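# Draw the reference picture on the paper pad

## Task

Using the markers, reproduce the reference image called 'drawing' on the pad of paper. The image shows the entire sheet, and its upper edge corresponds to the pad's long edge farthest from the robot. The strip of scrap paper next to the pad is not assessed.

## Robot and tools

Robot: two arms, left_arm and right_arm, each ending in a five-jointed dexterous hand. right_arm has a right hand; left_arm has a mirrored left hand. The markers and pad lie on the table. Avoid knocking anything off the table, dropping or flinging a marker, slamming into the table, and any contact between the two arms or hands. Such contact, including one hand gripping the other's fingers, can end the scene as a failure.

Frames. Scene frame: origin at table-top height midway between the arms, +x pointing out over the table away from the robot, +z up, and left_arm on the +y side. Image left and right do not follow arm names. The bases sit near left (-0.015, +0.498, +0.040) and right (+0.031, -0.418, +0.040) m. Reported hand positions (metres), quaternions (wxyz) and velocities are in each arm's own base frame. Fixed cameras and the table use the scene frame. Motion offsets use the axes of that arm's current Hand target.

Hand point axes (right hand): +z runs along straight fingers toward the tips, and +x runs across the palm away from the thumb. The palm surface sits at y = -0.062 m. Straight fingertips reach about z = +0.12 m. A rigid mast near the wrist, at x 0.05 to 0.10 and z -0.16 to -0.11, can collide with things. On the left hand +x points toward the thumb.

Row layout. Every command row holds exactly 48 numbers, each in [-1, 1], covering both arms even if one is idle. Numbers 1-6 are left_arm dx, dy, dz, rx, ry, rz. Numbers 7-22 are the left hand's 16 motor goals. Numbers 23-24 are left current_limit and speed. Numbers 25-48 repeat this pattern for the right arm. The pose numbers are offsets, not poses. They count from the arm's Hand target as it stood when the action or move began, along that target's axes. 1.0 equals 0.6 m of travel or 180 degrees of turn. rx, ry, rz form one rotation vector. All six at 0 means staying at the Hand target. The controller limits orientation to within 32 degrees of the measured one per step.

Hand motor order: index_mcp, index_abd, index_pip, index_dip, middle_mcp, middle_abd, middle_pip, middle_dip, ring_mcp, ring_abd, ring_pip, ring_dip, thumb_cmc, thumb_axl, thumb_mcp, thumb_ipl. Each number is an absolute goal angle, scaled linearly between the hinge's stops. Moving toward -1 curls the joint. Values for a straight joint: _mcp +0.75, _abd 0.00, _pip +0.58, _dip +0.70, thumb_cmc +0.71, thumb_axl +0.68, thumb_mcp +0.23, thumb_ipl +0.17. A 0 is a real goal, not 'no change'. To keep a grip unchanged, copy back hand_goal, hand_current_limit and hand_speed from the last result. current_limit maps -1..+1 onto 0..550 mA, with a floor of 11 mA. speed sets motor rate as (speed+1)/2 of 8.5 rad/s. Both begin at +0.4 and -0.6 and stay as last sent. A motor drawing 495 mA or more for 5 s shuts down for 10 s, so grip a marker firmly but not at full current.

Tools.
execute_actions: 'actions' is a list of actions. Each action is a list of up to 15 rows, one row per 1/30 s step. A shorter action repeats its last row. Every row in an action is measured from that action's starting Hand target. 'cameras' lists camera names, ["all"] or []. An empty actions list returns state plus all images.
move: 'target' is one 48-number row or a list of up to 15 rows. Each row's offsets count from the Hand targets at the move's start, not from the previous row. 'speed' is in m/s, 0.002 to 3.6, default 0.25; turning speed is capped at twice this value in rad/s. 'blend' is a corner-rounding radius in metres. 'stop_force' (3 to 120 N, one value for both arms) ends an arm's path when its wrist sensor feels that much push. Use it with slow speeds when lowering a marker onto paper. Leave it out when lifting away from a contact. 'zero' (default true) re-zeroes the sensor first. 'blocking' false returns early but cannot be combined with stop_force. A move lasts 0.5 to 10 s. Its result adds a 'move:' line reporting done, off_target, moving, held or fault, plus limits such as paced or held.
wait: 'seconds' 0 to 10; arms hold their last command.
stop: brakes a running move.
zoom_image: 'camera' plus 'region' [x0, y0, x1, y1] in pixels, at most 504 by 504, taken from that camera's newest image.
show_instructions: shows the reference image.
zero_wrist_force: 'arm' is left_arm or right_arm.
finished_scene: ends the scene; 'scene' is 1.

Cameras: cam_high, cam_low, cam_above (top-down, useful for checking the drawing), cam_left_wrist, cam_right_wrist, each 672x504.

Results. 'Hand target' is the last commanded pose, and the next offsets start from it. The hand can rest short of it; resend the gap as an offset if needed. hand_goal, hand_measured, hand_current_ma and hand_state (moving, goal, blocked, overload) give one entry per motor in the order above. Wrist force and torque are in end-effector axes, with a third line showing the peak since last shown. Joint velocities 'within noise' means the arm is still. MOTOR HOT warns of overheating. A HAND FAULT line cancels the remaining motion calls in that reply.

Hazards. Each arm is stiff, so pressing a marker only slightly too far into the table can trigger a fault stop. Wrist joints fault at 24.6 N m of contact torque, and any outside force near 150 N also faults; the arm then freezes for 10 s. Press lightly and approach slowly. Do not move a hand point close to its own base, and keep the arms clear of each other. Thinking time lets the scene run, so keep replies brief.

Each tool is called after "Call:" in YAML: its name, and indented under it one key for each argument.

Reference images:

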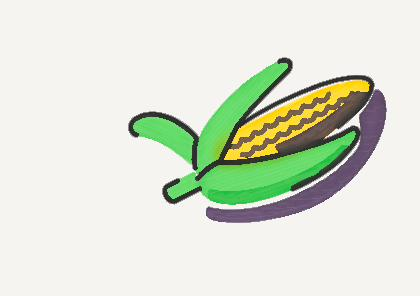

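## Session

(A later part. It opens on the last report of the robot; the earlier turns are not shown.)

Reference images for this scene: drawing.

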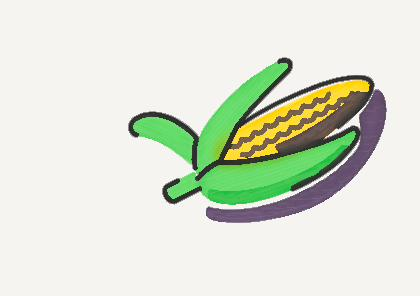

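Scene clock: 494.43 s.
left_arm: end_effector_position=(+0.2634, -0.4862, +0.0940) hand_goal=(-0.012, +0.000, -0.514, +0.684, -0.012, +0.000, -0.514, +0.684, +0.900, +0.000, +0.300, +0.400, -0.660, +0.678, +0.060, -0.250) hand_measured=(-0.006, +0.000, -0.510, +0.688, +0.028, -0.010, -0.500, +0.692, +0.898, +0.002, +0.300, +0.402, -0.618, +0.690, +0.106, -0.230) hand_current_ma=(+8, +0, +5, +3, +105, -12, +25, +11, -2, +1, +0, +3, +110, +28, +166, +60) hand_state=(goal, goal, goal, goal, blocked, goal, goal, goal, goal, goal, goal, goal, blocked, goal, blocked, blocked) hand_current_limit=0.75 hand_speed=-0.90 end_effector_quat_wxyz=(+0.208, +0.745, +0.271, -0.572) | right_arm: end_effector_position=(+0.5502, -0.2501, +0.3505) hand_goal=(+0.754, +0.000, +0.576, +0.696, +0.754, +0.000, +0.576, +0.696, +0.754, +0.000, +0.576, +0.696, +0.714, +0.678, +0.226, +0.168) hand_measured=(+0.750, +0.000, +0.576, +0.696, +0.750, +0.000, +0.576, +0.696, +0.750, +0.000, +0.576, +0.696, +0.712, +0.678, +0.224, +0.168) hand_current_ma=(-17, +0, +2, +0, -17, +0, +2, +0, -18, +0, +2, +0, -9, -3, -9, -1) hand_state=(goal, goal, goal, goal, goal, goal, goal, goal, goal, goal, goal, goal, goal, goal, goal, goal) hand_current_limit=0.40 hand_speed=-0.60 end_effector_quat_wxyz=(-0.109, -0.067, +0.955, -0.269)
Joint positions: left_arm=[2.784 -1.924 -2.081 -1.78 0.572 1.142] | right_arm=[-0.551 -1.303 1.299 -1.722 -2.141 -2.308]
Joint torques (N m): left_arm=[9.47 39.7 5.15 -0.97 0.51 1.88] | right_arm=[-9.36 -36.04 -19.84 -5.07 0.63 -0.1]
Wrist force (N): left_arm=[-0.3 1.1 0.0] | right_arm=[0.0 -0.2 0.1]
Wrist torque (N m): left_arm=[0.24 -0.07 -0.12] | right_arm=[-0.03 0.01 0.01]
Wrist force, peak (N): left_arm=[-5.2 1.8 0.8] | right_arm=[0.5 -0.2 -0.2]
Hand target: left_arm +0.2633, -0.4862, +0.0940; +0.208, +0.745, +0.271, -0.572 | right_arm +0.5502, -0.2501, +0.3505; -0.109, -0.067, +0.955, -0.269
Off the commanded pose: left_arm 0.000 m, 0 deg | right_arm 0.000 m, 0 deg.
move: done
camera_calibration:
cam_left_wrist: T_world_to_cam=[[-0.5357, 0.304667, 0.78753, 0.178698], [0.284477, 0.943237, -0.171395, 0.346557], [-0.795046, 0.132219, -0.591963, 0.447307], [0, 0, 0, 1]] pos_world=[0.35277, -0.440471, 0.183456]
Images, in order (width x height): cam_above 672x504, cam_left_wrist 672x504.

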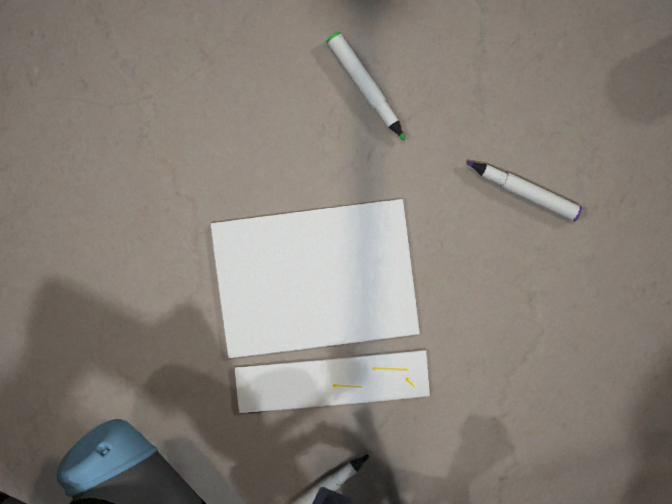

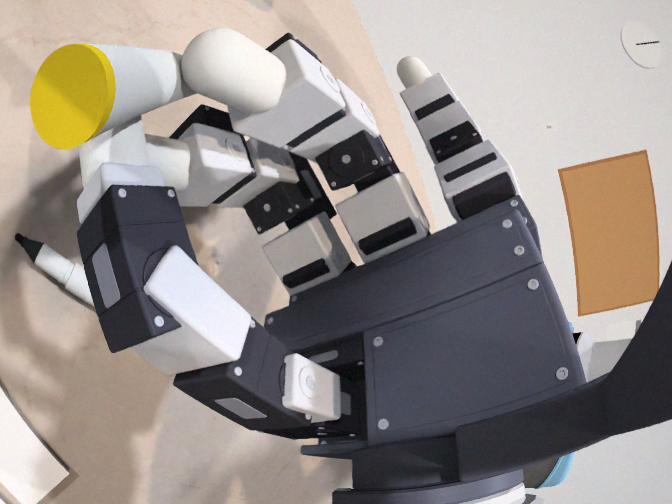

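Call:
execute_actions:
  actions: []

Call:
zoom_image:
  camera: "cam_left_wrist"
  region: [0, 0, 330, 330]

Call:
zoom_image:
  camera: "cam_high"
  region: [300, 140, 480, 280]

Call:
zoom_image:
  camera: "cam_low"
  region: [320, 200, 440, 290]

Scene clock: 499.37 s.
left_arm: end_effector_position=(+0.2633, -0.4862, +0.0940) hand_goal=(-0.012, +0.000, -0.514, +0.684, -0.012, +0.000, -0.514, +0.684, +0.900, +0.000, +0.300, +0.400, -0.660, +0.678, +0.060, -0.250) hand_measured=(-0.006, +0.000, -0.510, +0.688, +0.028, -0.010, -0.500, +0.692, +0.898, +0.002, +0.300, +0.402, -0.618, +0.690, +0.106, -0.230) hand_current_ma=(+8, +0, +5, +3, +105, -12, +25, +11, -2, +1, +0, +3, +110, +28, +166, +60) hand_state=(goal, goal, goal, goal, blocked, goal, goal, goal, goal, goal, goal, goal, blocked, goal, blocked, blocked) hand_current_limit=0.75 hand_speed=-0.90 end_effector_quat_wxyz=(+0.208, +0.745, +0.271, -0.572) | right_arm: end_effector_position=(+0.5502, -0.2501, +0.3505) hand_goal=(+0.754, +0.000, +0.576, +0.696, +0.754, +0.000, +0.576, +0.696, +0.754, +0.000, +0.576, +0.696, +0.714, +0.678, +0.226, +0.168) hand_measured=(+0.750, +0.000, +0.576, +0.696, +0.750, +0.000, +0.576, +0.696, +0.750, +0.000, +0.576, +0.696, +0.712, +0.678, +0.224, +0.168) hand_current_ma=(-17, +0, +2, +0, -17, +0, +2, +0, -18, +0, +2, +0, -9, -3, -9, -1) hand_state=(goal, goal, goal, goal, goal, goal, goal, goal, goal, goal, goal, goal, goal, goal, goal, goal) hand_current_limit=0.40 hand_speed=-0.60 end_effector_quat_wxyz=(-0.109, -0.067, +0.955, -0.269)
Joint positions: left_arm=[2.784 -1.924 -2.081 -1.78 0.572 1.142] | right_arm=[-0.551 -1.303 1.299 -1.722 -2.141 -2.308]
Joint velocities: within noise
Joint torques (N m): left_arm=[9.56 37.78 4.76 -0.93 0.53 1.77] | right_arm=[-8.99 -36.42 -20.44 -5.08 0.62 -0.19]
Wrist force (N): left_arm=[-0.4 1.3 0.3] | right_arm=[-0.1 -0.2 0.2]
Wrist torque (N m): left_arm=[0.24 -0.06 -0.14] | right_arm=[-0.03 0.02 0.01]
Wrist force, peak (N): left_arm=[-0.6 1.4 0.2] | right_arm=[0.2 -0.3 0.2]
Hand target: left_arm +0.2633, -0.4862, +0.0940; +0.208, +0.745, +0.271, -0.572 | right_arm +0.5502, -0.2501, +0.3505; -0.109, -0.067, +0.955, -0.269
Off the commanded pose: left_arm 0.000 m, 0 deg | right_arm 0.000 m, 0 deg.
camera_calibration:
cam_left_wrist: T_world_to_cam=[[-0.535762, 0.304677, 0.787484, 0.178625], [0.284491, 0.943235, -0.171385, 0.346472], [-0.794999, 0.132211, -0.592028, 0.447344], [0, 0, 0, 1]] pos_world=[0.352771, -0.440371, 0.183556]
cam_right_wrist: T_world_to_cam=[[0.678801, 0.539509, -0.498156, -0.0246828], [0.610697, -0.0380438, 0.79095, -0.673419], [0.407773, -0.84112, -0.3553, -0.179977], [0, 0, 0, 1]] pos_world=[0.501399, -0.163685, 0.4564]

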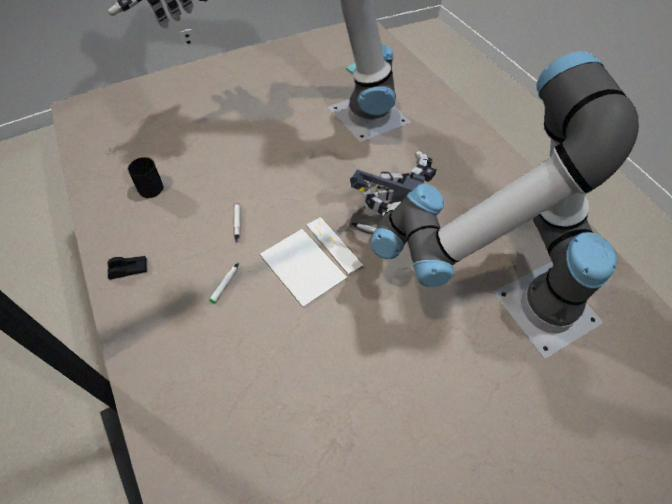

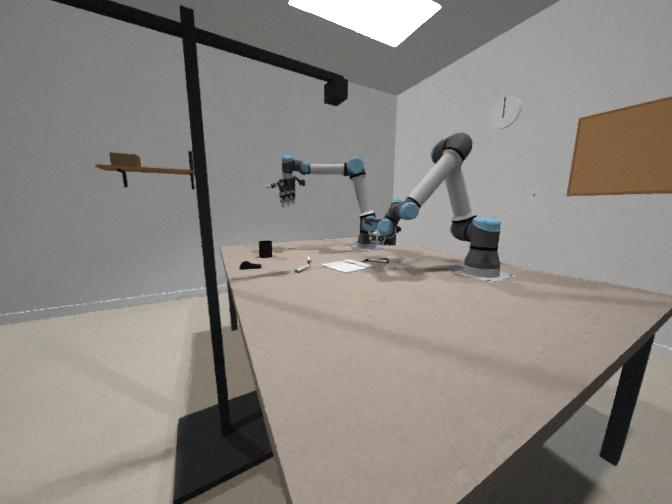

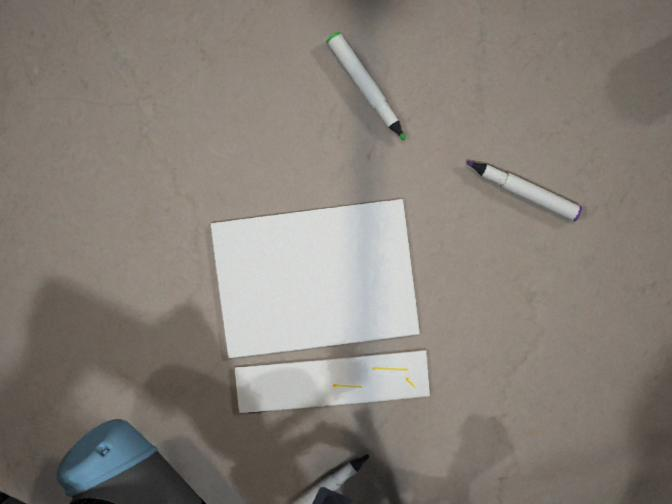

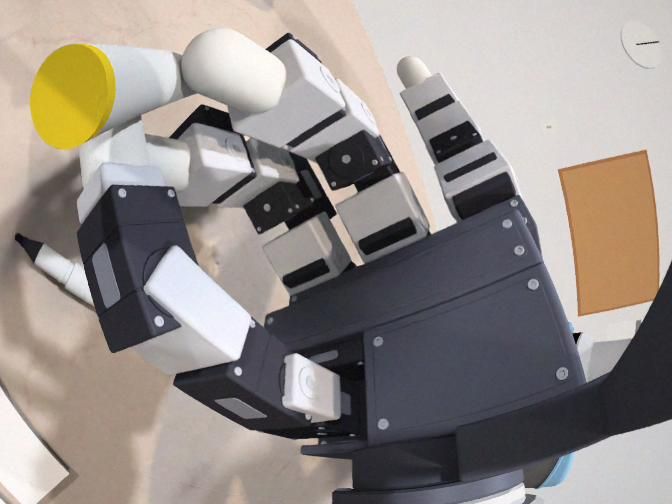

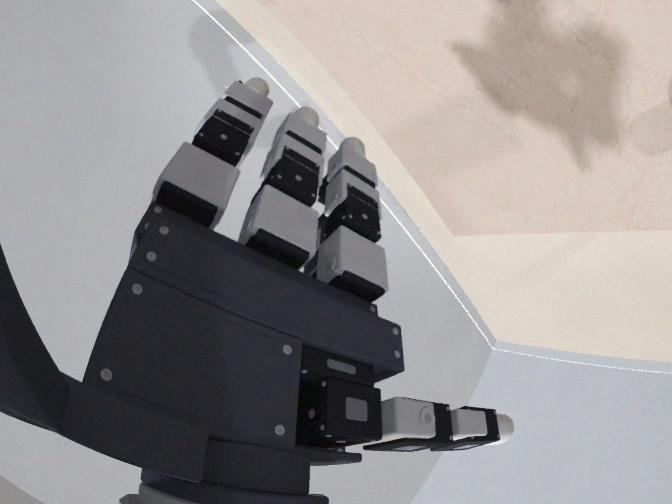

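Scaled by 1.527 from the camera's 672x504 image, which has a finer 960x720 frame.

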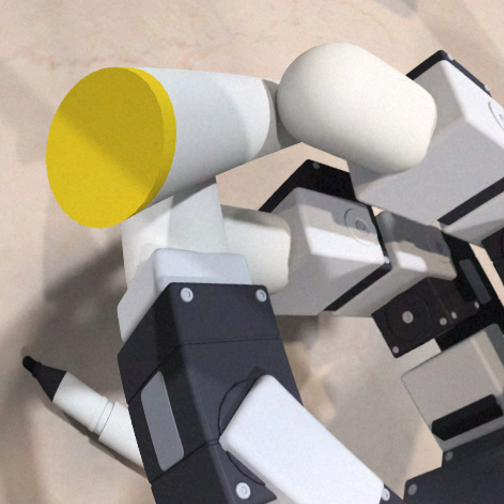

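Scaled by 2.800.

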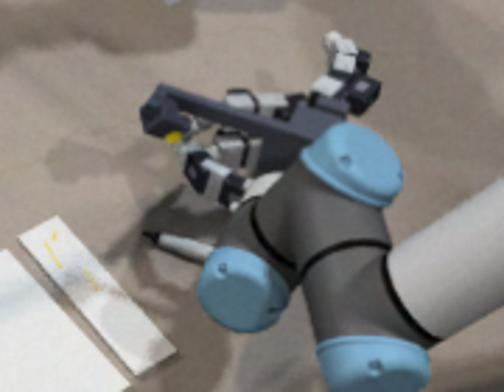

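Scaled by 4.200.

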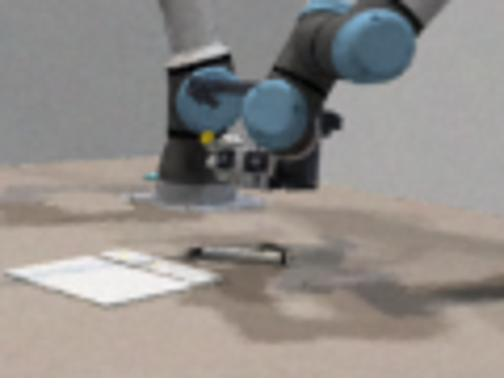

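Call:
move:
  target: [-0.0565,-0.123,-0.4975,0,0,0, -0.012,0,-0.515,0.683, -0.012,0,-0.515,0.683, 0.9,0,0.3,0.4, -0.66,0.678,0.06,-0.25, 0.75,-0.9, 0,0,0,0,0,0, 0.754,0,0.576,0.696,0.754,0,0.576,0.696,0.754,0,0.576,0.696,0.714,0.678,0.226,0.168,0.4,-0.6]
  speed: 0.12
  cameras: ["cam_above", "cam_high", "cam_low", "cam_left_wrist"]

Call:
zoom_image:
  camera: "cam_above"
  region: [0, 150, 330, 480]

Call:
zoom_image:
  camera: "cam_high"
  region: [250, 150, 500, 340]

Call:
zoom_image:
  camera: "cam_low"
  region: [320, 180, 460, 290]

Scene clock: 672.03 s.
left_arm: end_effector_position=(+0.4301, -0.2500, +0.2039) hand_goal=(-0.012, +0.000, -0.514, +0.684, -0.012, +0.000, -0.514, +0.684, +0.900, +0.000, +0.300, +0.400, -0.660, +0.678, +0.060, -0.250) hand_measured=(-0.006, +0.000, -0.510, +0.686, +0.028, -0.010, -0.500, +0.692, +0.898, +0.002, +0.300, +0.402, -0.618, +0.690, +0.106, -0.230) hand_current_ma=(+8, +0, +5, +3, +105, -12, +25, +11, -2, +1, +0, +3, +110, +28, +166, +60) hand_state=(goal, goal, goal, goal, blocked, goal, goal, goal, goal, goal, goal, goal, blocked, goal, blocked, blocked) hand_current_limit=0.75 hand_speed=-0.90 end_effector_quat_wxyz=(+0.208, +0.745, +0.271, -0.572) | right_arm: end_effector_position=(+0.5502, -0.2501, +0.3505) hand_goal=(+0.754, +0.000, +0.576, +0.696, +0.754, +0.000, +0.576, +0.696, +0.754, +0.000, +0.576, +0.696, +0.714, +0.678, +0.226, +0.168) hand_measured=(+0.750, +0.000, +0.576, +0.696, +0.750, +0.000, +0.576, +0.696, +0.750, +0.000, +0.576, +0.696, +0.712, +0.678, +0.224, +0.168) hand_current_ma=(-17, +0, +2, +0, -17, +0, +2, +0, -18, +0, +2, +0, -9, -3, -9, -1) hand_state=(goal, goal, goal, goal, goal, goal, goal, goal, goal, goal, goal, goal, goal, goal, goal, goal) hand_current_limit=0.40 hand_speed=-0.60 end_effector_quat_wxyz=(-0.109, -0.067, +0.955, -0.269)
Joint positions: left_arm=[3.305 -1.928 -1.692 -2.362 1.056 1.418] | right_arm=[-0.551 -1.303 1.299 -1.722 -2.141 -2.308]
Joint torques (N m): left_arm=[10.06 25.36 30.68 -2.48 1.01 2.01] | right_arm=[-8.27 -37.27 -20.56 -4.98 0.69 0.09]
Wrist force (N): left_arm=[-0.4 1.0 -0.1] | right_arm=[0.0 -0.1 0.1]
Wrist torque (N m): left_arm=[0.24 -0.05 -0.13] | right_arm=[-0.02 0.02 0.02]
Wrist force, peak (N): left_arm=[-0.4 1.4 0.8] | right_arm=[0.3 -0.4 0.3]
Hand target: left_arm +0.4301, -0.2500, +0.2039; +0.208, +0.745, +0.271, -0.572 | right_arm +0.5502, -0.2501, +0.3505; -0.109, -0.067, +0.955, -0.269
Off the commanded pose: left_arm 0.000 m, 0 deg | right_arm 0.000 m, 0 deg.
move: done
camera_calibration:
cam_left_wrist: T_world_to_cam=[[-0.535777, 0.304627, 0.787493, 0.109501], [0.284463, 0.943251, -0.171343, 0.0950791], [-0.794999, 0.132211, -0.592028, 0.613647], [0, 0, 0, 1]] pos_world=[0.519471, -0.204171, 0.293356]
Images, in order (width x height): cam_high 672x504, cam_low 672x504, cam_above 672x504, cam_left_wrist 672x504.

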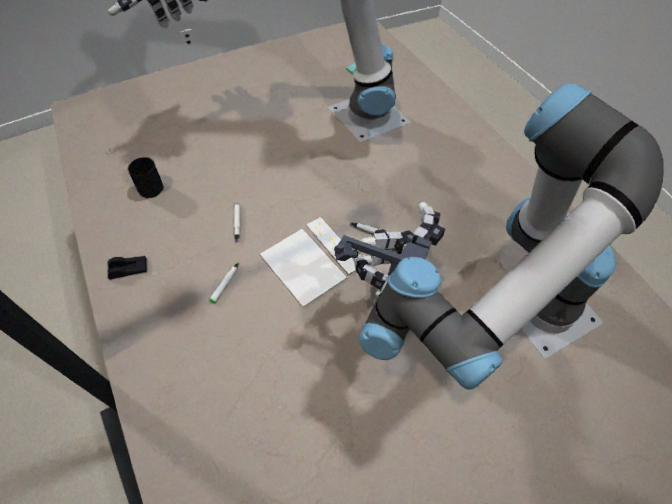

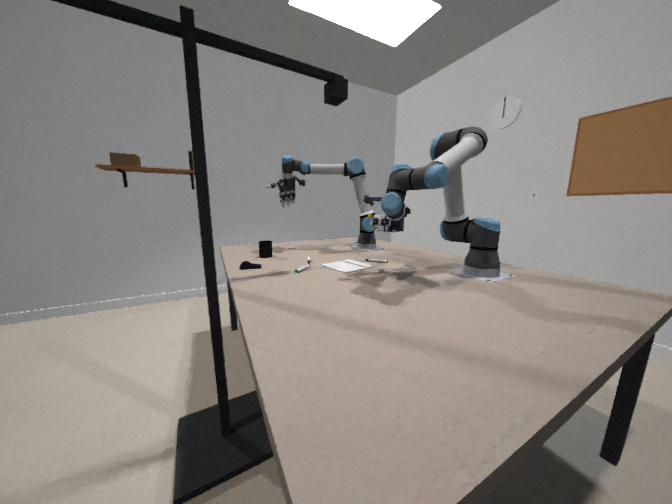

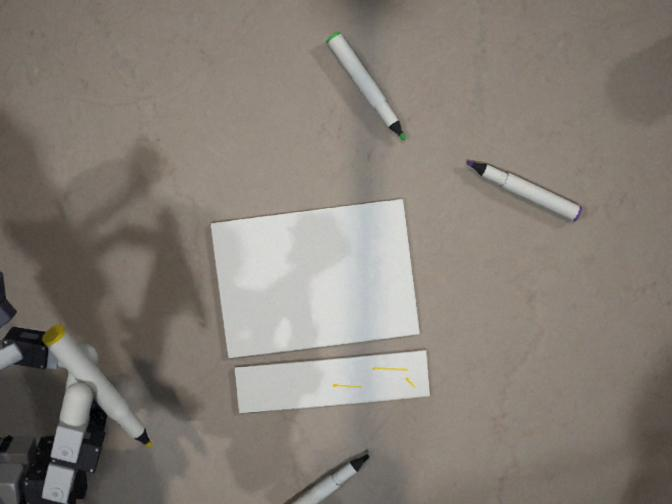

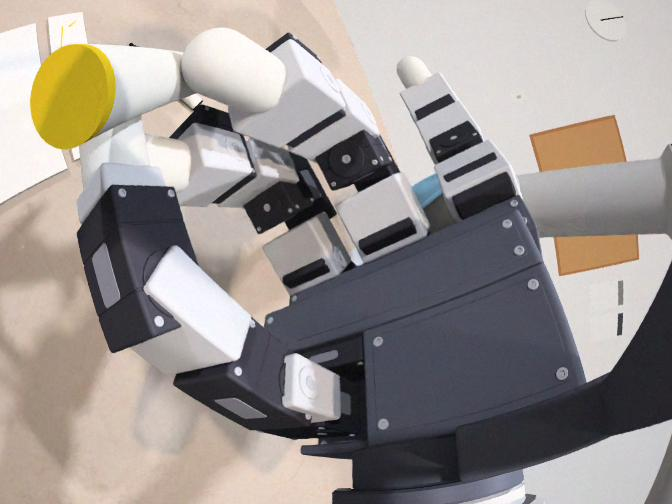

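Scaled by 1.527.

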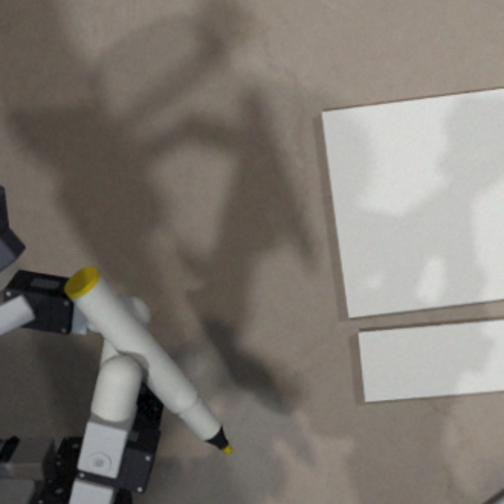

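Scaled by 2.016.

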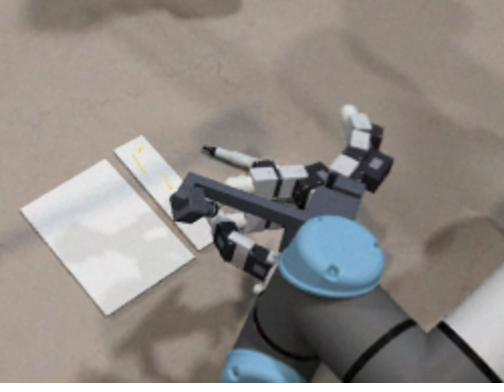

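Scaled by 3.600.

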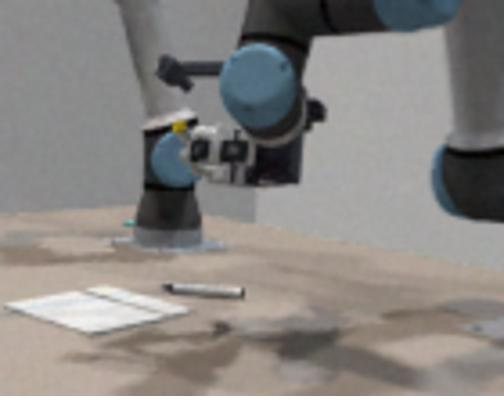

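Call:
move:
  target: [0.027,-0.021,-0.101,-0.0815,-0.1164,-0.5216, -0.012,0,-0.515,0.683, -0.012,0,-0.515,0.683, 0.9,0,0.3,0.4, -0.66,0.678,0.06,-0.25, 0.75,-0.9, 0,0,0,0,0,0, 0.754,0,0.576,0.696,0.754,0,0.576,0.696,0.754,0,0.576,0.696,0.714,0.678,0.226,0.168,0.4,-0.6]
  speed: 0.2
  cameras: ["cam_above", "cam_high", "cam_left_wrist"]

Call:
zoom_image:
  camera: "cam_above"
  region: [0, 150, 330, 480]

Scene clock: 705.03 s.
left_arm: end_effector_position=(+0.4701, -0.2000, +0.2039) hand_goal=(-0.012, +0.000, -0.514, +0.684, -0.012, +0.000, -0.514, +0.684, +0.900, +0.000, +0.300, +0.400, -0.660, +0.678, +0.060, -0.250) hand_measured=(-0.006, +0.000, -0.510, +0.686, +0.028, -0.012, -0.500, +0.692, +0.892, +0.002, +0.300, +0.402, -0.618, +0.690, +0.106, -0.230) hand_current_ma=(+8, +0, +5, +3, +104, -17, +25, +11, -11, +1, +0, +3, +110, +28, +166, +60) hand_state=(goal, goal, goal, goal, blocked, goal, goal, goal, goal, goal, goal, goal, blocked, goal, blocked, blocked) hand_current_limit=0.75 hand_speed=-0.90 end_effector_quat_wxyz=(-0.149, +0.180, +0.750, -0.619) | right_arm: end_effector_position=(+0.5502, -0.2501, +0.3505) hand_goal=(+0.754, +0.000, +0.576, +0.696, +0.754, +0.000, +0.576, +0.696, +0.754, +0.000, +0.576, +0.696, +0.714, +0.678, +0.226, +0.168) hand_measured=(+0.750, +0.000, +0.576, +0.696, +0.750, +0.000, +0.576, +0.696, +0.750, +0.000, +0.576, +0.696, +0.712, +0.678, +0.224, +0.168) hand_current_ma=(-17, +0, +2, +0, -17, +0, +2, +0, -18, +0, +2, +0, -9, -3, -9, -1) hand_state=(goal, goal, goal, goal, goal, goal, goal, goal, goal, goal, goal, goal, goal, goal, goal, goal) hand_current_limit=0.40 hand_speed=-0.60 end_effector_quat_wxyz=(-0.109, -0.067, +0.955, -0.269)
Joint positions: left_arm=[3.33 -1.98 -1.489 -2.507 0.683 -0.242] | right_arm=[-0.551 -1.303 1.299 -1.722 -2.141 -2.308]
Joint torques (N m): left_arm=[-10.24 45.35 23.63 1.42 -1.4 -1.71] | right_arm=[-8.83 -36.86 -20.07 -5.16 0.72 0.21]
Wrist force (N): left_arm=[-0.2 -0.9 0.0] | right_arm=[0.2 0.0 0.1]
Wrist torque (N m): left_arm=[-0.16 -0.09 -0.13] | right_arm=[0.00 0.00 0.02]
Wrist force, peak (N): left_arm=[-0.8 1.1 0.0] | right_arm=[0.0 -0.5 0.3]
Hand target: left_arm +0.4701, -0.2000, +0.2039; -0.149, +0.180, +0.750, -0.619 | right_arm +0.5502, -0.2501, +0.3505; -0.109, -0.067, +0.955, -0.269
Off the commanded pose: left_arm 0.000 m, 0 deg | right_arm 0.000 m, 0 deg.
move: done
camera_calibration:
cam_left_wrist: T_world_to_cam=[[0.675948, -0.472062, 0.565909, -0.564036], [-0.0483427, 0.73785, 0.673232, -0.0202715], [-0.735362, -0.482427, 0.475927, 0.270182], [0, 0, 0, 1]] pos_world=[0.57896, -0.120959, 0.204253]
Images, in order (width x height): cam_high 672x504, cam_above 672x504, cam_left_wrist 672x504.

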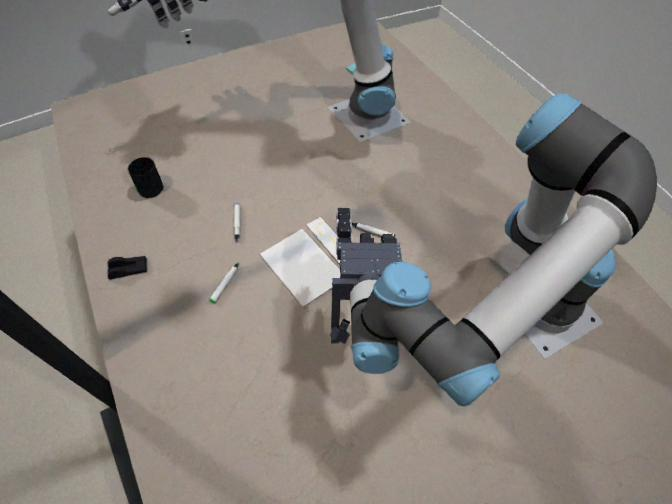

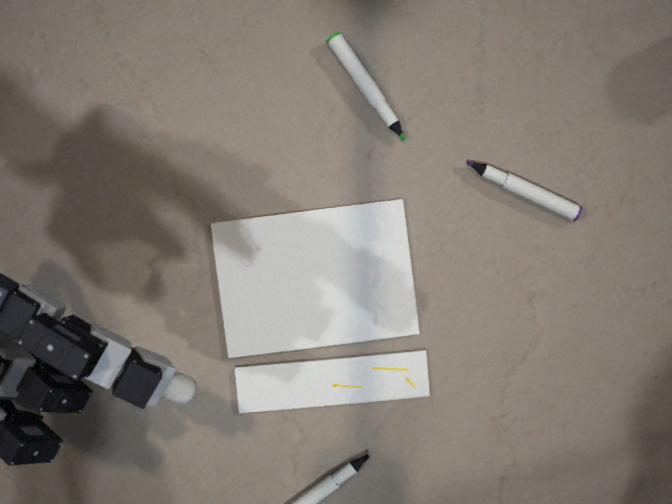

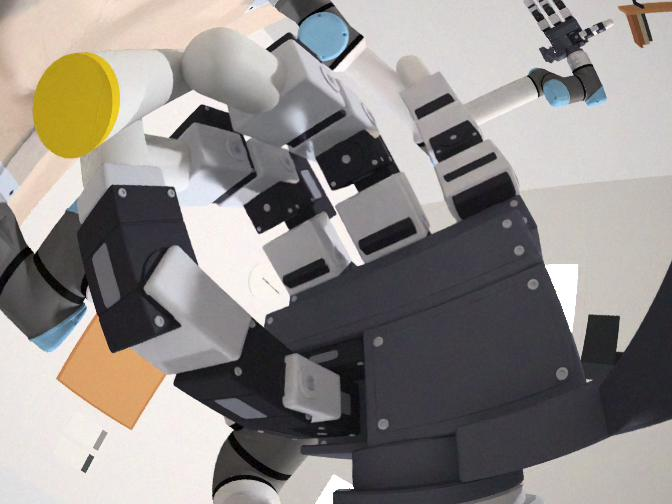

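Scaled by 1.527.

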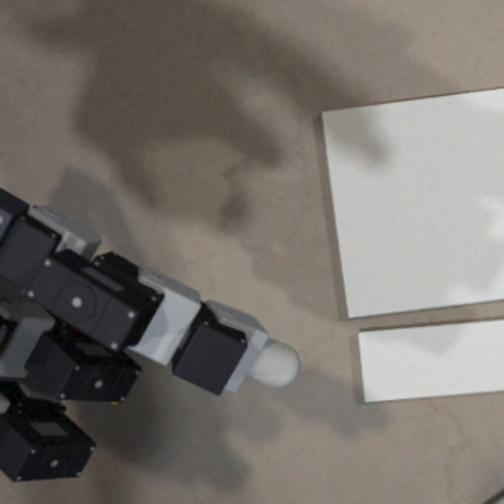

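Call:
move:
  target: [0.0,0.278,0.054,0,0,0, -0.012,0,-0.515,0.683, -0.012,0,-0.515,0.683, 0.9,0,0.3,0.4, -0.66,0.678,0.06,-0.25, 0.75,-0.9, 0,0,0,0,0,0, 0.754,0,0.576,0.696,0.754,0,0.576,0.696,0.754,0,0.576,0.696,0.714,0.678,0.226,0.168,0.4,-0.6]
  speed: 0.12
  cameras: []

Call:
move:
  target: [0.0,0.045,0.0088,0,0,0, -0.012,0,-0.515,0.683, -0.012,0,-0.515,0.683, 0.9,0,0.3,0.4, -0.66,0.678,0.06,-0.25, 0.75,-0.9, 0,0,0,0,0,0, 0.754,0,0.576,0.696,0.754,0,0.576,0.696,0.754,0,0.576,0.696,0.714,0.678,0.226,0.168,0.4,-0.6]
  speed: 0.015
  stop_force: 3
  cameras: ["cam_above", "cam_high", "cam_low", "cam_left_wrist"]

Call:
zoom_image:
  camera: "cam_above"
  region: [0, 200, 300, 480]

Call:
zoom_image:
  camera: "cam_low"
  region: [320, 220, 450, 310]

Call:
zoom_image:
  camera: "cam_high"
  region: [280, 190, 460, 350]

Scene clock: 713.50 s.
left_arm: end_effector_position=(+0.4699, -0.1999, +0.0340) hand_goal=(-0.012, +0.000, -0.514, +0.684, -0.012, +0.000, -0.514, +0.684, +0.900, +0.000, +0.300, +0.400, -0.660, +0.678, +0.060, -0.250) hand_measured=(-0.006, +0.000, -0.510, +0.686, +0.028, -0.012, -0.500, +0.692, +0.892, +0.002, +0.300, +0.402, -0.618, +0.690, +0.106, -0.230) hand_current_ma=(+8, +0, +5, +3, +104, -17, +25, +11, -12, +1, +0, +3, +110, +28, +166, +60) hand_state=(goal, goal, goal, goal, blocked, goal, goal, goal, goal, goal, goal, goal, blocked, goal, blocked, blocked) hand_current_limit=0.75 hand_speed=-0.90 end_effector_quat_wxyz=(-0.149, +0.180, +0.750, -0.619) | right_arm: end_effector_position=(+0.5502, -0.2501, +0.3505) hand_goal=(+0.754, +0.000, +0.576, +0.696, +0.754, +0.000, +0.576, +0.696, +0.754, +0.000, +0.576, +0.696, +0.714, +0.678, +0.226, +0.168) hand_measured=(+0.750, +0.000, +0.576, +0.696, +0.750, +0.000, +0.576, +0.696, +0.750, +0.000, +0.576, +0.696, +0.712, +0.678, +0.224, +0.168) hand_current_ma=(-17, +0, +2, +0, -17, +0, +2, +0, -18, +0, +2, +0, -9, -3, -9, -1) hand_state=(goal, goal, goal, goal, goal, goal, goal, goal, goal, goal, goal, goal, goal, goal, goal, goal) hand_current_limit=0.40 hand_speed=-0.60 end_effector_quat_wxyz=(-0.109, -0.067, +0.955, -0.269)
Joint positions: left_arm=[3.331 -2.178 -1.673 -2.126 0.683 -0.242] | right_arm=[-0.551 -1.303 1.299 -1.722 -2.141 -2.308]
Joint torques (N m): left_arm=[-8.5 31.98 5.44 1.44 -1.53 -1.39] | right_arm=[-8.13 -37.6 -19.85 -5.09 0.57 -0.01]
Wrist force (N): left_arm=[-0.1 -0.7 0.3] | right_arm=[0.1 -0.3 0.3]
Wrist torque (N m): left_arm=[-0.17 -0.12 -0.13] | right_arm=[-0.04 -0.01 0.02]
Wrist force, peak (N): left_arm=[0.0 -2.0 -0.2] | right_arm=[-0.1 -0.5 0.2]
Hand target: left_arm +0.4698, -0.1999, +0.0340; -0.149, +0.180, +0.750, -0.619 | right_arm +0.5502, -0.2501, +0.3505; -0.109, -0.067, +0.955, -0.269
Off the commanded pose: left_arm 0.000 m, 0 deg | right_arm 0.000 m, 0 deg.
move: done
No camera images: "cameras" was empty.

Scene clock: 716.17 s.
left_arm: end_effector_position=(+0.4698, -0.2000, +0.0065) hand_goal=(-0.012, +0.000, -0.514, +0.684, -0.012, +0.000, -0.514, +0.684, +0.900, +0.000, +0.300, +0.400, -0.660, +0.678, +0.060, -0.250) hand_measured=(-0.006, +0.000, -0.510, +0.686, +0.028, -0.012, -0.500, +0.692, +0.892, +0.002, +0.300, +0.402, -0.618, +0.690, +0.106, -0.230) hand_current_ma=(+8, +0, +5, +3, +104, -17, +25, +11, -12, +1, +0, +3, +110, +28, +166, +60) hand_state=(goal, goal, goal, goal, blocked, goal, goal, goal, goal, goal, goal, goal, blocked, goal, blocked, blocked) hand_current_limit=0.75 hand_speed=-0.90 end_effector_quat_wxyz=(-0.149, +0.180, +0.750, -0.619) | right_arm: end_effector_position=(+0.5502, -0.2501, +0.3505) hand_goal=(+0.754, +0.000, +0.576, +0.696, +0.754, +0.000, +0.576, +0.696, +0.754, +0.000, +0.576, +0.696, +0.714, +0.678, +0.226, +0.168) hand_measured=(+0.750, +0.000, +0.576, +0.696, +0.750, +0.000, +0.576, +0.696, +0.750, +0.000, +0.576, +0.696, +0.712, +0.678, +0.224, +0.168) hand_current_ma=(-17, +0, +2, +0, -17, +0, +2, +0, -18, +0, +2, +0, -9, -3, -9, -1) hand_state=(goal, goal, goal, goal, goal, goal, goal, goal, goal, goal, goal, goal, goal, goal, goal, goal) hand_current_limit=0.40 hand_speed=-0.60 end_effector_quat_wxyz=(-0.109, -0.067, +0.955, -0.269)
Joint positions: left_arm=[3.33 -2.222 -1.686 -2.069 0.683 -0.242] | right_arm=[-0.551 -1.303 1.299 -1.722 -2.141 -2.308]
Joint torques (N m): left_arm=[-9.48 32.81 5.77 1.38 -1.32 -1.02] | right_arm=[-7.76 -37.63 -19.57 -5.06 0.71 0.04]
Wrist force (N): left_arm=[0.0 -0.6 0.3] | right_arm=[-0.1 -0.3 -0.2]
Wrist torque (N m): left_arm=[-0.16 -0.13 -0.13] | right_arm=[-0.01 0.02 0.01]
Wrist force, peak (N): left_arm=[-0.2 -1.1 0.0] | right_arm=[0.1 0.1 0.4]
Hand target: left_arm +0.4698, -0.2000, +0.0065; -0.149, +0.180, +0.750, -0.619 | right_arm +0.5502, -0.2501, +0.3505; -0.109, -0.067, +0.955, -0.269
Off the commanded pose: left_arm 0.000 m, 0 deg | right_arm 0.000 m, 0 deg.
move: done
camera_calibration:
cam_left_wrist: T_world_to_cam=[[0.67595, -0.472104, 0.56587, -0.452129], [-0.0483041, 0.737823, 0.673264, 0.112584], [-0.735362, -0.482427, 0.475927, 0.363909], [0, 0, 0, 1]] pos_world=[0.57866, -0.120959, 0.00685349]
Images, in order (width x height): cam_high 672x504, cam_low 672x504, cam_above 672x504, cam_left_wrist 672x504.

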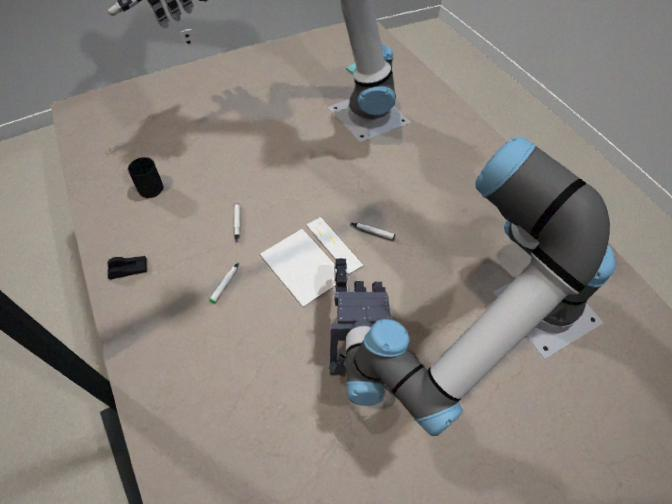

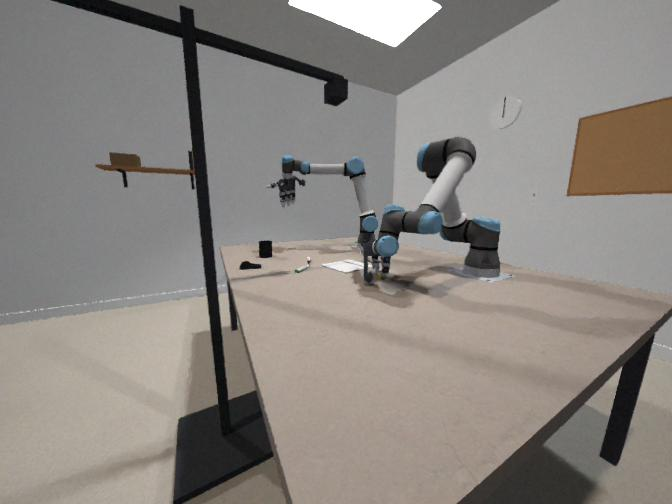

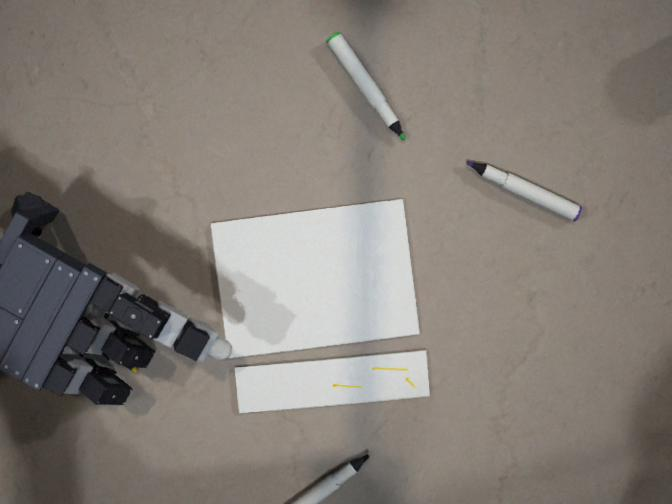

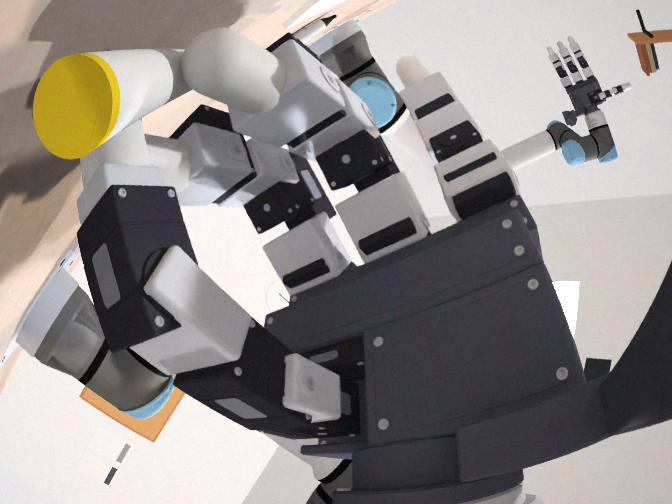

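Scaled by 1.680.

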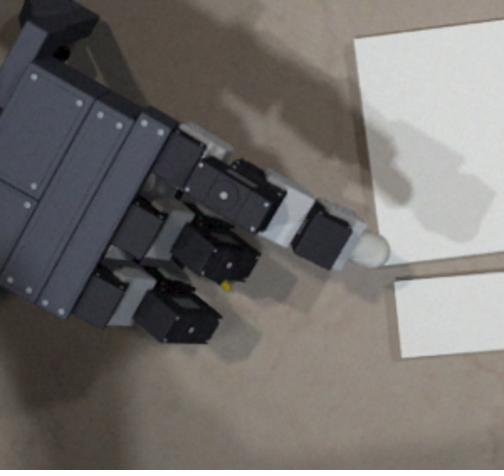

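Scaled by 3.877.

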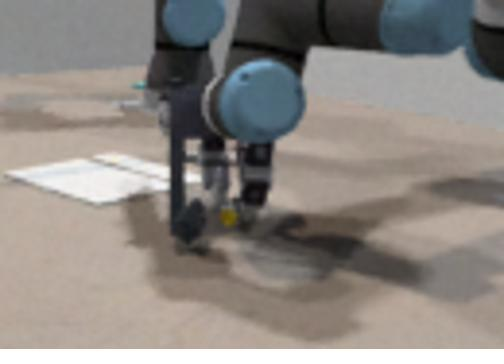

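Scaled by 2.800.

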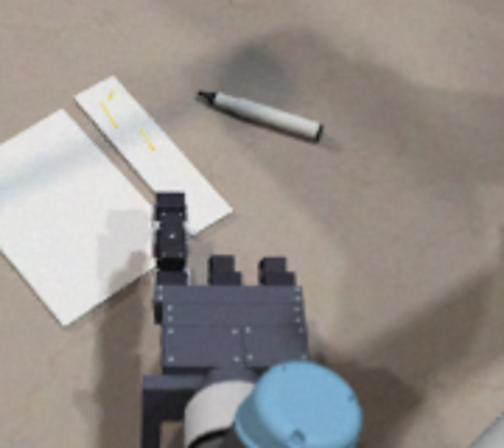

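Call:
move:
  target: [0.0,0.0123,0.0024,0,0,0, -0.012,0,-0.515,0.683, -0.012,0,-0.515,0.683, 0.9,0,0.3,0.4, -0.66,0.678,0.06,-0.25, 0.75,-0.9, 0,0,0,0,0,0, 0.754,0,0.576,0.696,0.754,0,0.576,0.696,0.754,0,0.576,0.696,0.714,0.678,0.226,0.168,0.4,-0.6]
  speed: 0.01
  stop_force: 3
  cameras: ["cam_low", "cam_left_wrist"]

Call:
zoom_image:
  camera: "cam_low"
  region: [340, 230, 430, 300]

Scene clock: 723.93 s.
left_arm: end_effector_position=(+0.4698, -0.2000, -0.0011) hand_goal=(-0.012, +0.000, -0.514, +0.684, -0.012, +0.000, -0.514, +0.684, +0.900, +0.000, +0.300, +0.400, -0.660, +0.678, +0.060, -0.250) hand_measured=(-0.006, +0.000, -0.510, +0.686, +0.026, -0.012, -0.500, +0.692, +0.892, +0.002, +0.300, +0.402, -0.618, +0.690, +0.106, -0.230) hand_current_ma=(+8, +0, +5, +3, +101, -18, +25, +11, -12, +1, +0, +3, +110, +28, +166, +60) hand_state=(goal, goal, goal, goal, blocked, goal, goal, goal, goal, goal, goal, goal, blocked, goal, blocked, blocked) hand_current_limit=0.75 hand_speed=-0.90 end_effector_quat_wxyz=(-0.149, +0.180, +0.750, -0.619) | right_arm: end_effector_position=(+0.5502, -0.2501, +0.3505) hand_goal=(+0.754, +0.000, +0.576, +0.696, +0.754, +0.000, +0.576, +0.696, +0.754, +0.000, +0.576, +0.696, +0.714, +0.678, +0.226, +0.168) hand_measured=(+0.750, +0.000, +0.576, +0.696, +0.750, +0.000, +0.576, +0.696, +0.750, +0.000, +0.576, +0.696, +0.712, +0.678, +0.224, +0.168) hand_current_ma=(-17, +0, +2, +0, -17, +0, +2, +0, -18, +0, +2, +0, -9, -3, -9, -1) hand_state=(goal, goal, goal, goal, goal, goal, goal, goal, goal, goal, goal, goal, goal, goal, goal, goal) hand_current_limit=0.40 hand_speed=-0.60 end_effector_quat_wxyz=(-0.109, -0.067, +0.955, -0.269)
Joint positions: left_arm=[3.33 -2.234 -1.689 -2.054 0.683 -0.242] | right_arm=[-0.551 -1.303 1.299 -1.722 -2.141 -2.308]
Joint torques (N m): left_arm=[-10.02 32.91 5.23 1.49 -1.3 -0.7] | right_arm=[-7.96 -39.39 -20.04 -5.12 0.56 0.22]
Wrist force (N): left_arm=[0.0 -0.9 0.2] | right_arm=[0.1 0.0 0.1]
Wrist torque (N m): left_arm=[-0.18 -0.13 -0.12] | right_arm=[0.00 0.00 0.02]
Wrist force, peak (N): left_arm=[0.1 -0.9 -0.1] | right_arm=[0.1 -0.5 0.0]
Hand target: left_arm +0.4698, -0.2000, -0.0011; -0.149, +0.180, +0.750, -0.619 | right_arm +0.5502, -0.2501, +0.3505; -0.109, -0.067, +0.955, -0.269
Off the commanded pose: left_arm 0.000 m, 0 deg | right_arm 0.000 m, 0 deg.
move: done
camera_calibration:
cam_left_wrist: T_world_to_cam=[[0.676, -0.472071, 0.565838, -0.44791], [-0.0483076, 0.737821, 0.673266, 0.117635], [-0.735316, -0.482462, 0.475962, 0.367448], [0, 0, 0, 1]] pos_world=[0.57866, -0.12096, -0.000646358]
Images, in order (width x height): cam_low 672x504, cam_left_wrist 672x504.

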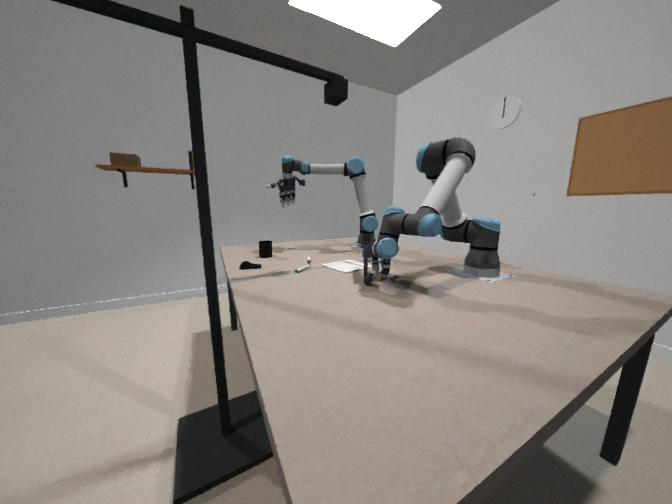

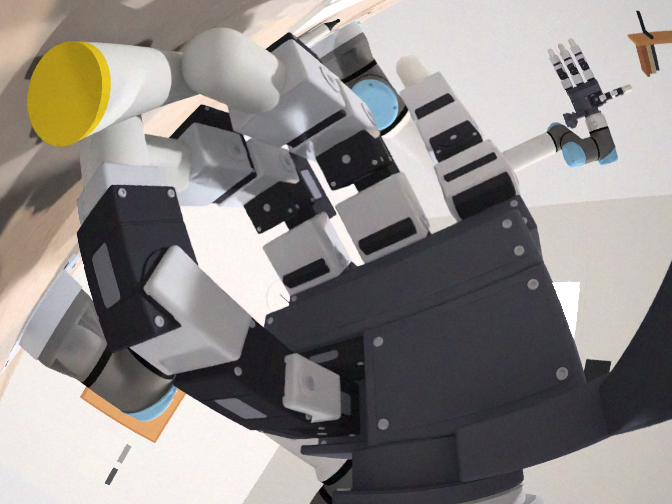

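Scaled by 5.600.

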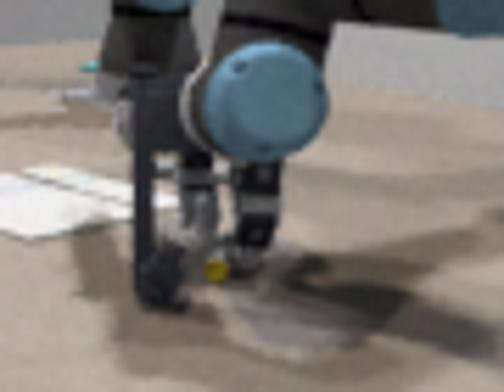

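Call:
move:
  target:
    - [0,0,0,0,0,0, 0.25,0,-0.6,0.65, 0.25,0,-0.6,0.65, 0.9,0,0.3,0.4, -0.66,0.678,0.106,-0.23, 0.4,-0.9, 0,0,0,0,0,0, 0.754,0,0.576,0.696,0.754,0,0.576,0.696,0.754,0,0.576,0.696,0.714,0.678,0.226,0.168,0.4,-0.6]
    - [0,0,0,0,0,0, 0.459,0,-0.6,0.65, 0.459,0,-0.6,0.65, 0.9,0,0.3,0.4, -0.66,0.678,0.16,-0.0, 0.4,-0.9, 0,0,0,0,0,0, 0.754,0,0.576,0.696,0.754,0,0.576,0.696,0.754,0,0.576,0.696,0.714,0.678,0.226,0.168,0.4,-0.6]
  speed: 0.02
  cameras: ["cam_low", "cam_left_wrist", "cam_above"]

Call:
zoom_image:
  camera: "cam_low"
  region: [340, 230, 430, 300]

Scene clock: 732.20 s.
left_arm: end_effector_position=(+0.4698, -0.2000, -0.0011) hand_goal=(+0.460, +0.000, -0.600, +0.650, +0.460, +0.000, -0.600, +0.650, +0.900, +0.000, +0.300, +0.400, -0.660, +0.678, +0.160, +0.000) hand_measured=(+0.446, +0.000, -0.596, +0.652, +0.446, -0.004, -0.596, +0.654, +0.892, +0.002, +0.300, +0.402, -0.656, +0.680, +0.110, -0.192) hand_current_ma=(-26, +0, +5, +3, -27, -3, +5, +3, -12, +1, +0, +3, +4, +3, -189, -385) hand_state=(goal, goal, goal, goal, goal, goal, goal, goal, goal, goal, goal, goal, goal, goal, blocked, blocked) hand_current_limit=0.40 hand_speed=-0.90 end_effector_quat_wxyz=(-0.149, +0.180, +0.750, -0.619) | right_arm: end_effector_position=(+0.5502, -0.2501, +0.3505) hand_goal=(+0.754, +0.000, +0.576, +0.696, +0.754, +0.000, +0.576, +0.696, +0.754, +0.000, +0.576, +0.696, +0.714, +0.678, +0.226, +0.168) hand_measured=(+0.750, +0.000, +0.576, +0.696, +0.750, +0.000, +0.576, +0.696, +0.750, +0.000, +0.576, +0.696, +0.712, +0.678, +0.224, +0.168) hand_current_ma=(-17, +0, +2, +0, -17, +0, +2, +0, -18, +0, +2, +0, -9, -3, -9, -1) hand_state=(goal, goal, goal, goal, goal, goal, goal, goal, goal, goal, goal, goal, goal, goal, goal, goal) hand_current_limit=0.40 hand_speed=-0.60 end_effector_quat_wxyz=(-0.109, -0.067, +0.955, -0.269)
Joint positions: left_arm=[3.33 -2.234 -1.689 -2.054 0.683 -0.242] | right_arm=[-0.551 -1.303 1.299 -1.722 -2.141 -2.308]
Joint torques (N m): left_arm=[-7.77 33.28 6.66 1.39 -0.83 -1.07] | right_arm=[-7.98 -38.28 -20.9 -5.33 0.54 0.21]
Wrist force (N): left_arm=[0.9 -11.2 -1.0] | right_arm=[0.4 -0.2 0.1]
Wrist torque (N m): left_arm=[-0.82 -0.17 -0.16] | right_arm=[-0.02 -0.04 0.05]
Wrist force, peak (N): left_arm=[1.1 -11.7 -1.1] | right_arm=[-0.1 -0.3 0.4]
Hand target: left_arm +0.4698, -0.2000, -0.0011; -0.149, +0.180, +0.750, -0.619 | right_arm +0.5502, -0.2501, +0.3505; -0.109, -0.067, +0.955, -0.269
Off the commanded pose: left_arm 0.000 m, 0 deg | right_arm 0.000 m, 0 deg.
move: done
camera_calibration:
cam_left_wrist: T_world_to_cam=[[0.676, -0.472071, 0.565838, -0.44791], [-0.0483076, 0.737821, 0.673266, 0.117635], [-0.735316, -0.482462, 0.475962, 0.367448], [0, 0, 0, 1]] pos_world=[0.57866, -0.12096, -0.000646358]
Images, in order (width x height): cam_low 672x504, cam_above 672x504, cam_left_wrist 672x504.

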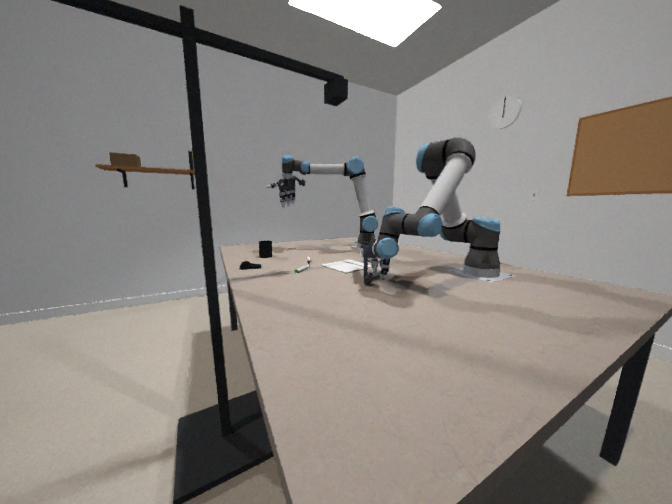

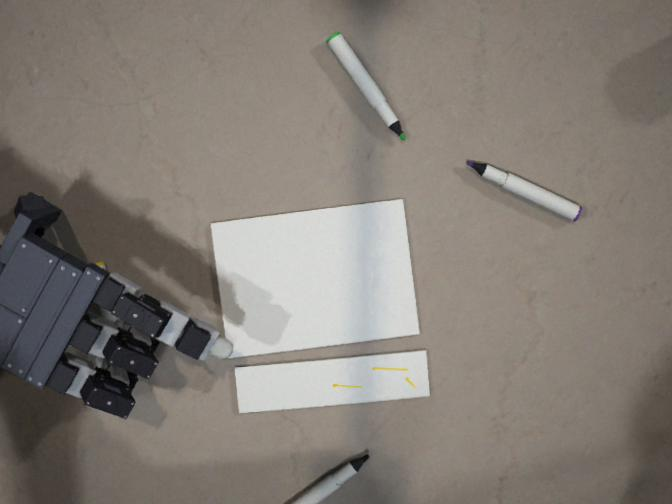

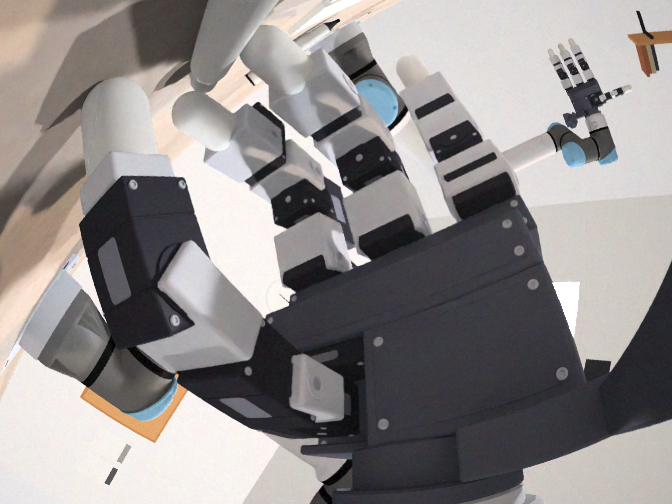

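Scaled by 5.600.

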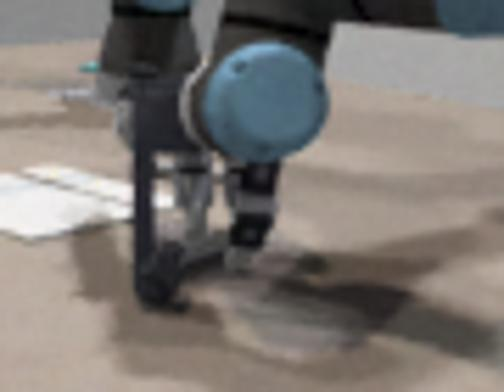

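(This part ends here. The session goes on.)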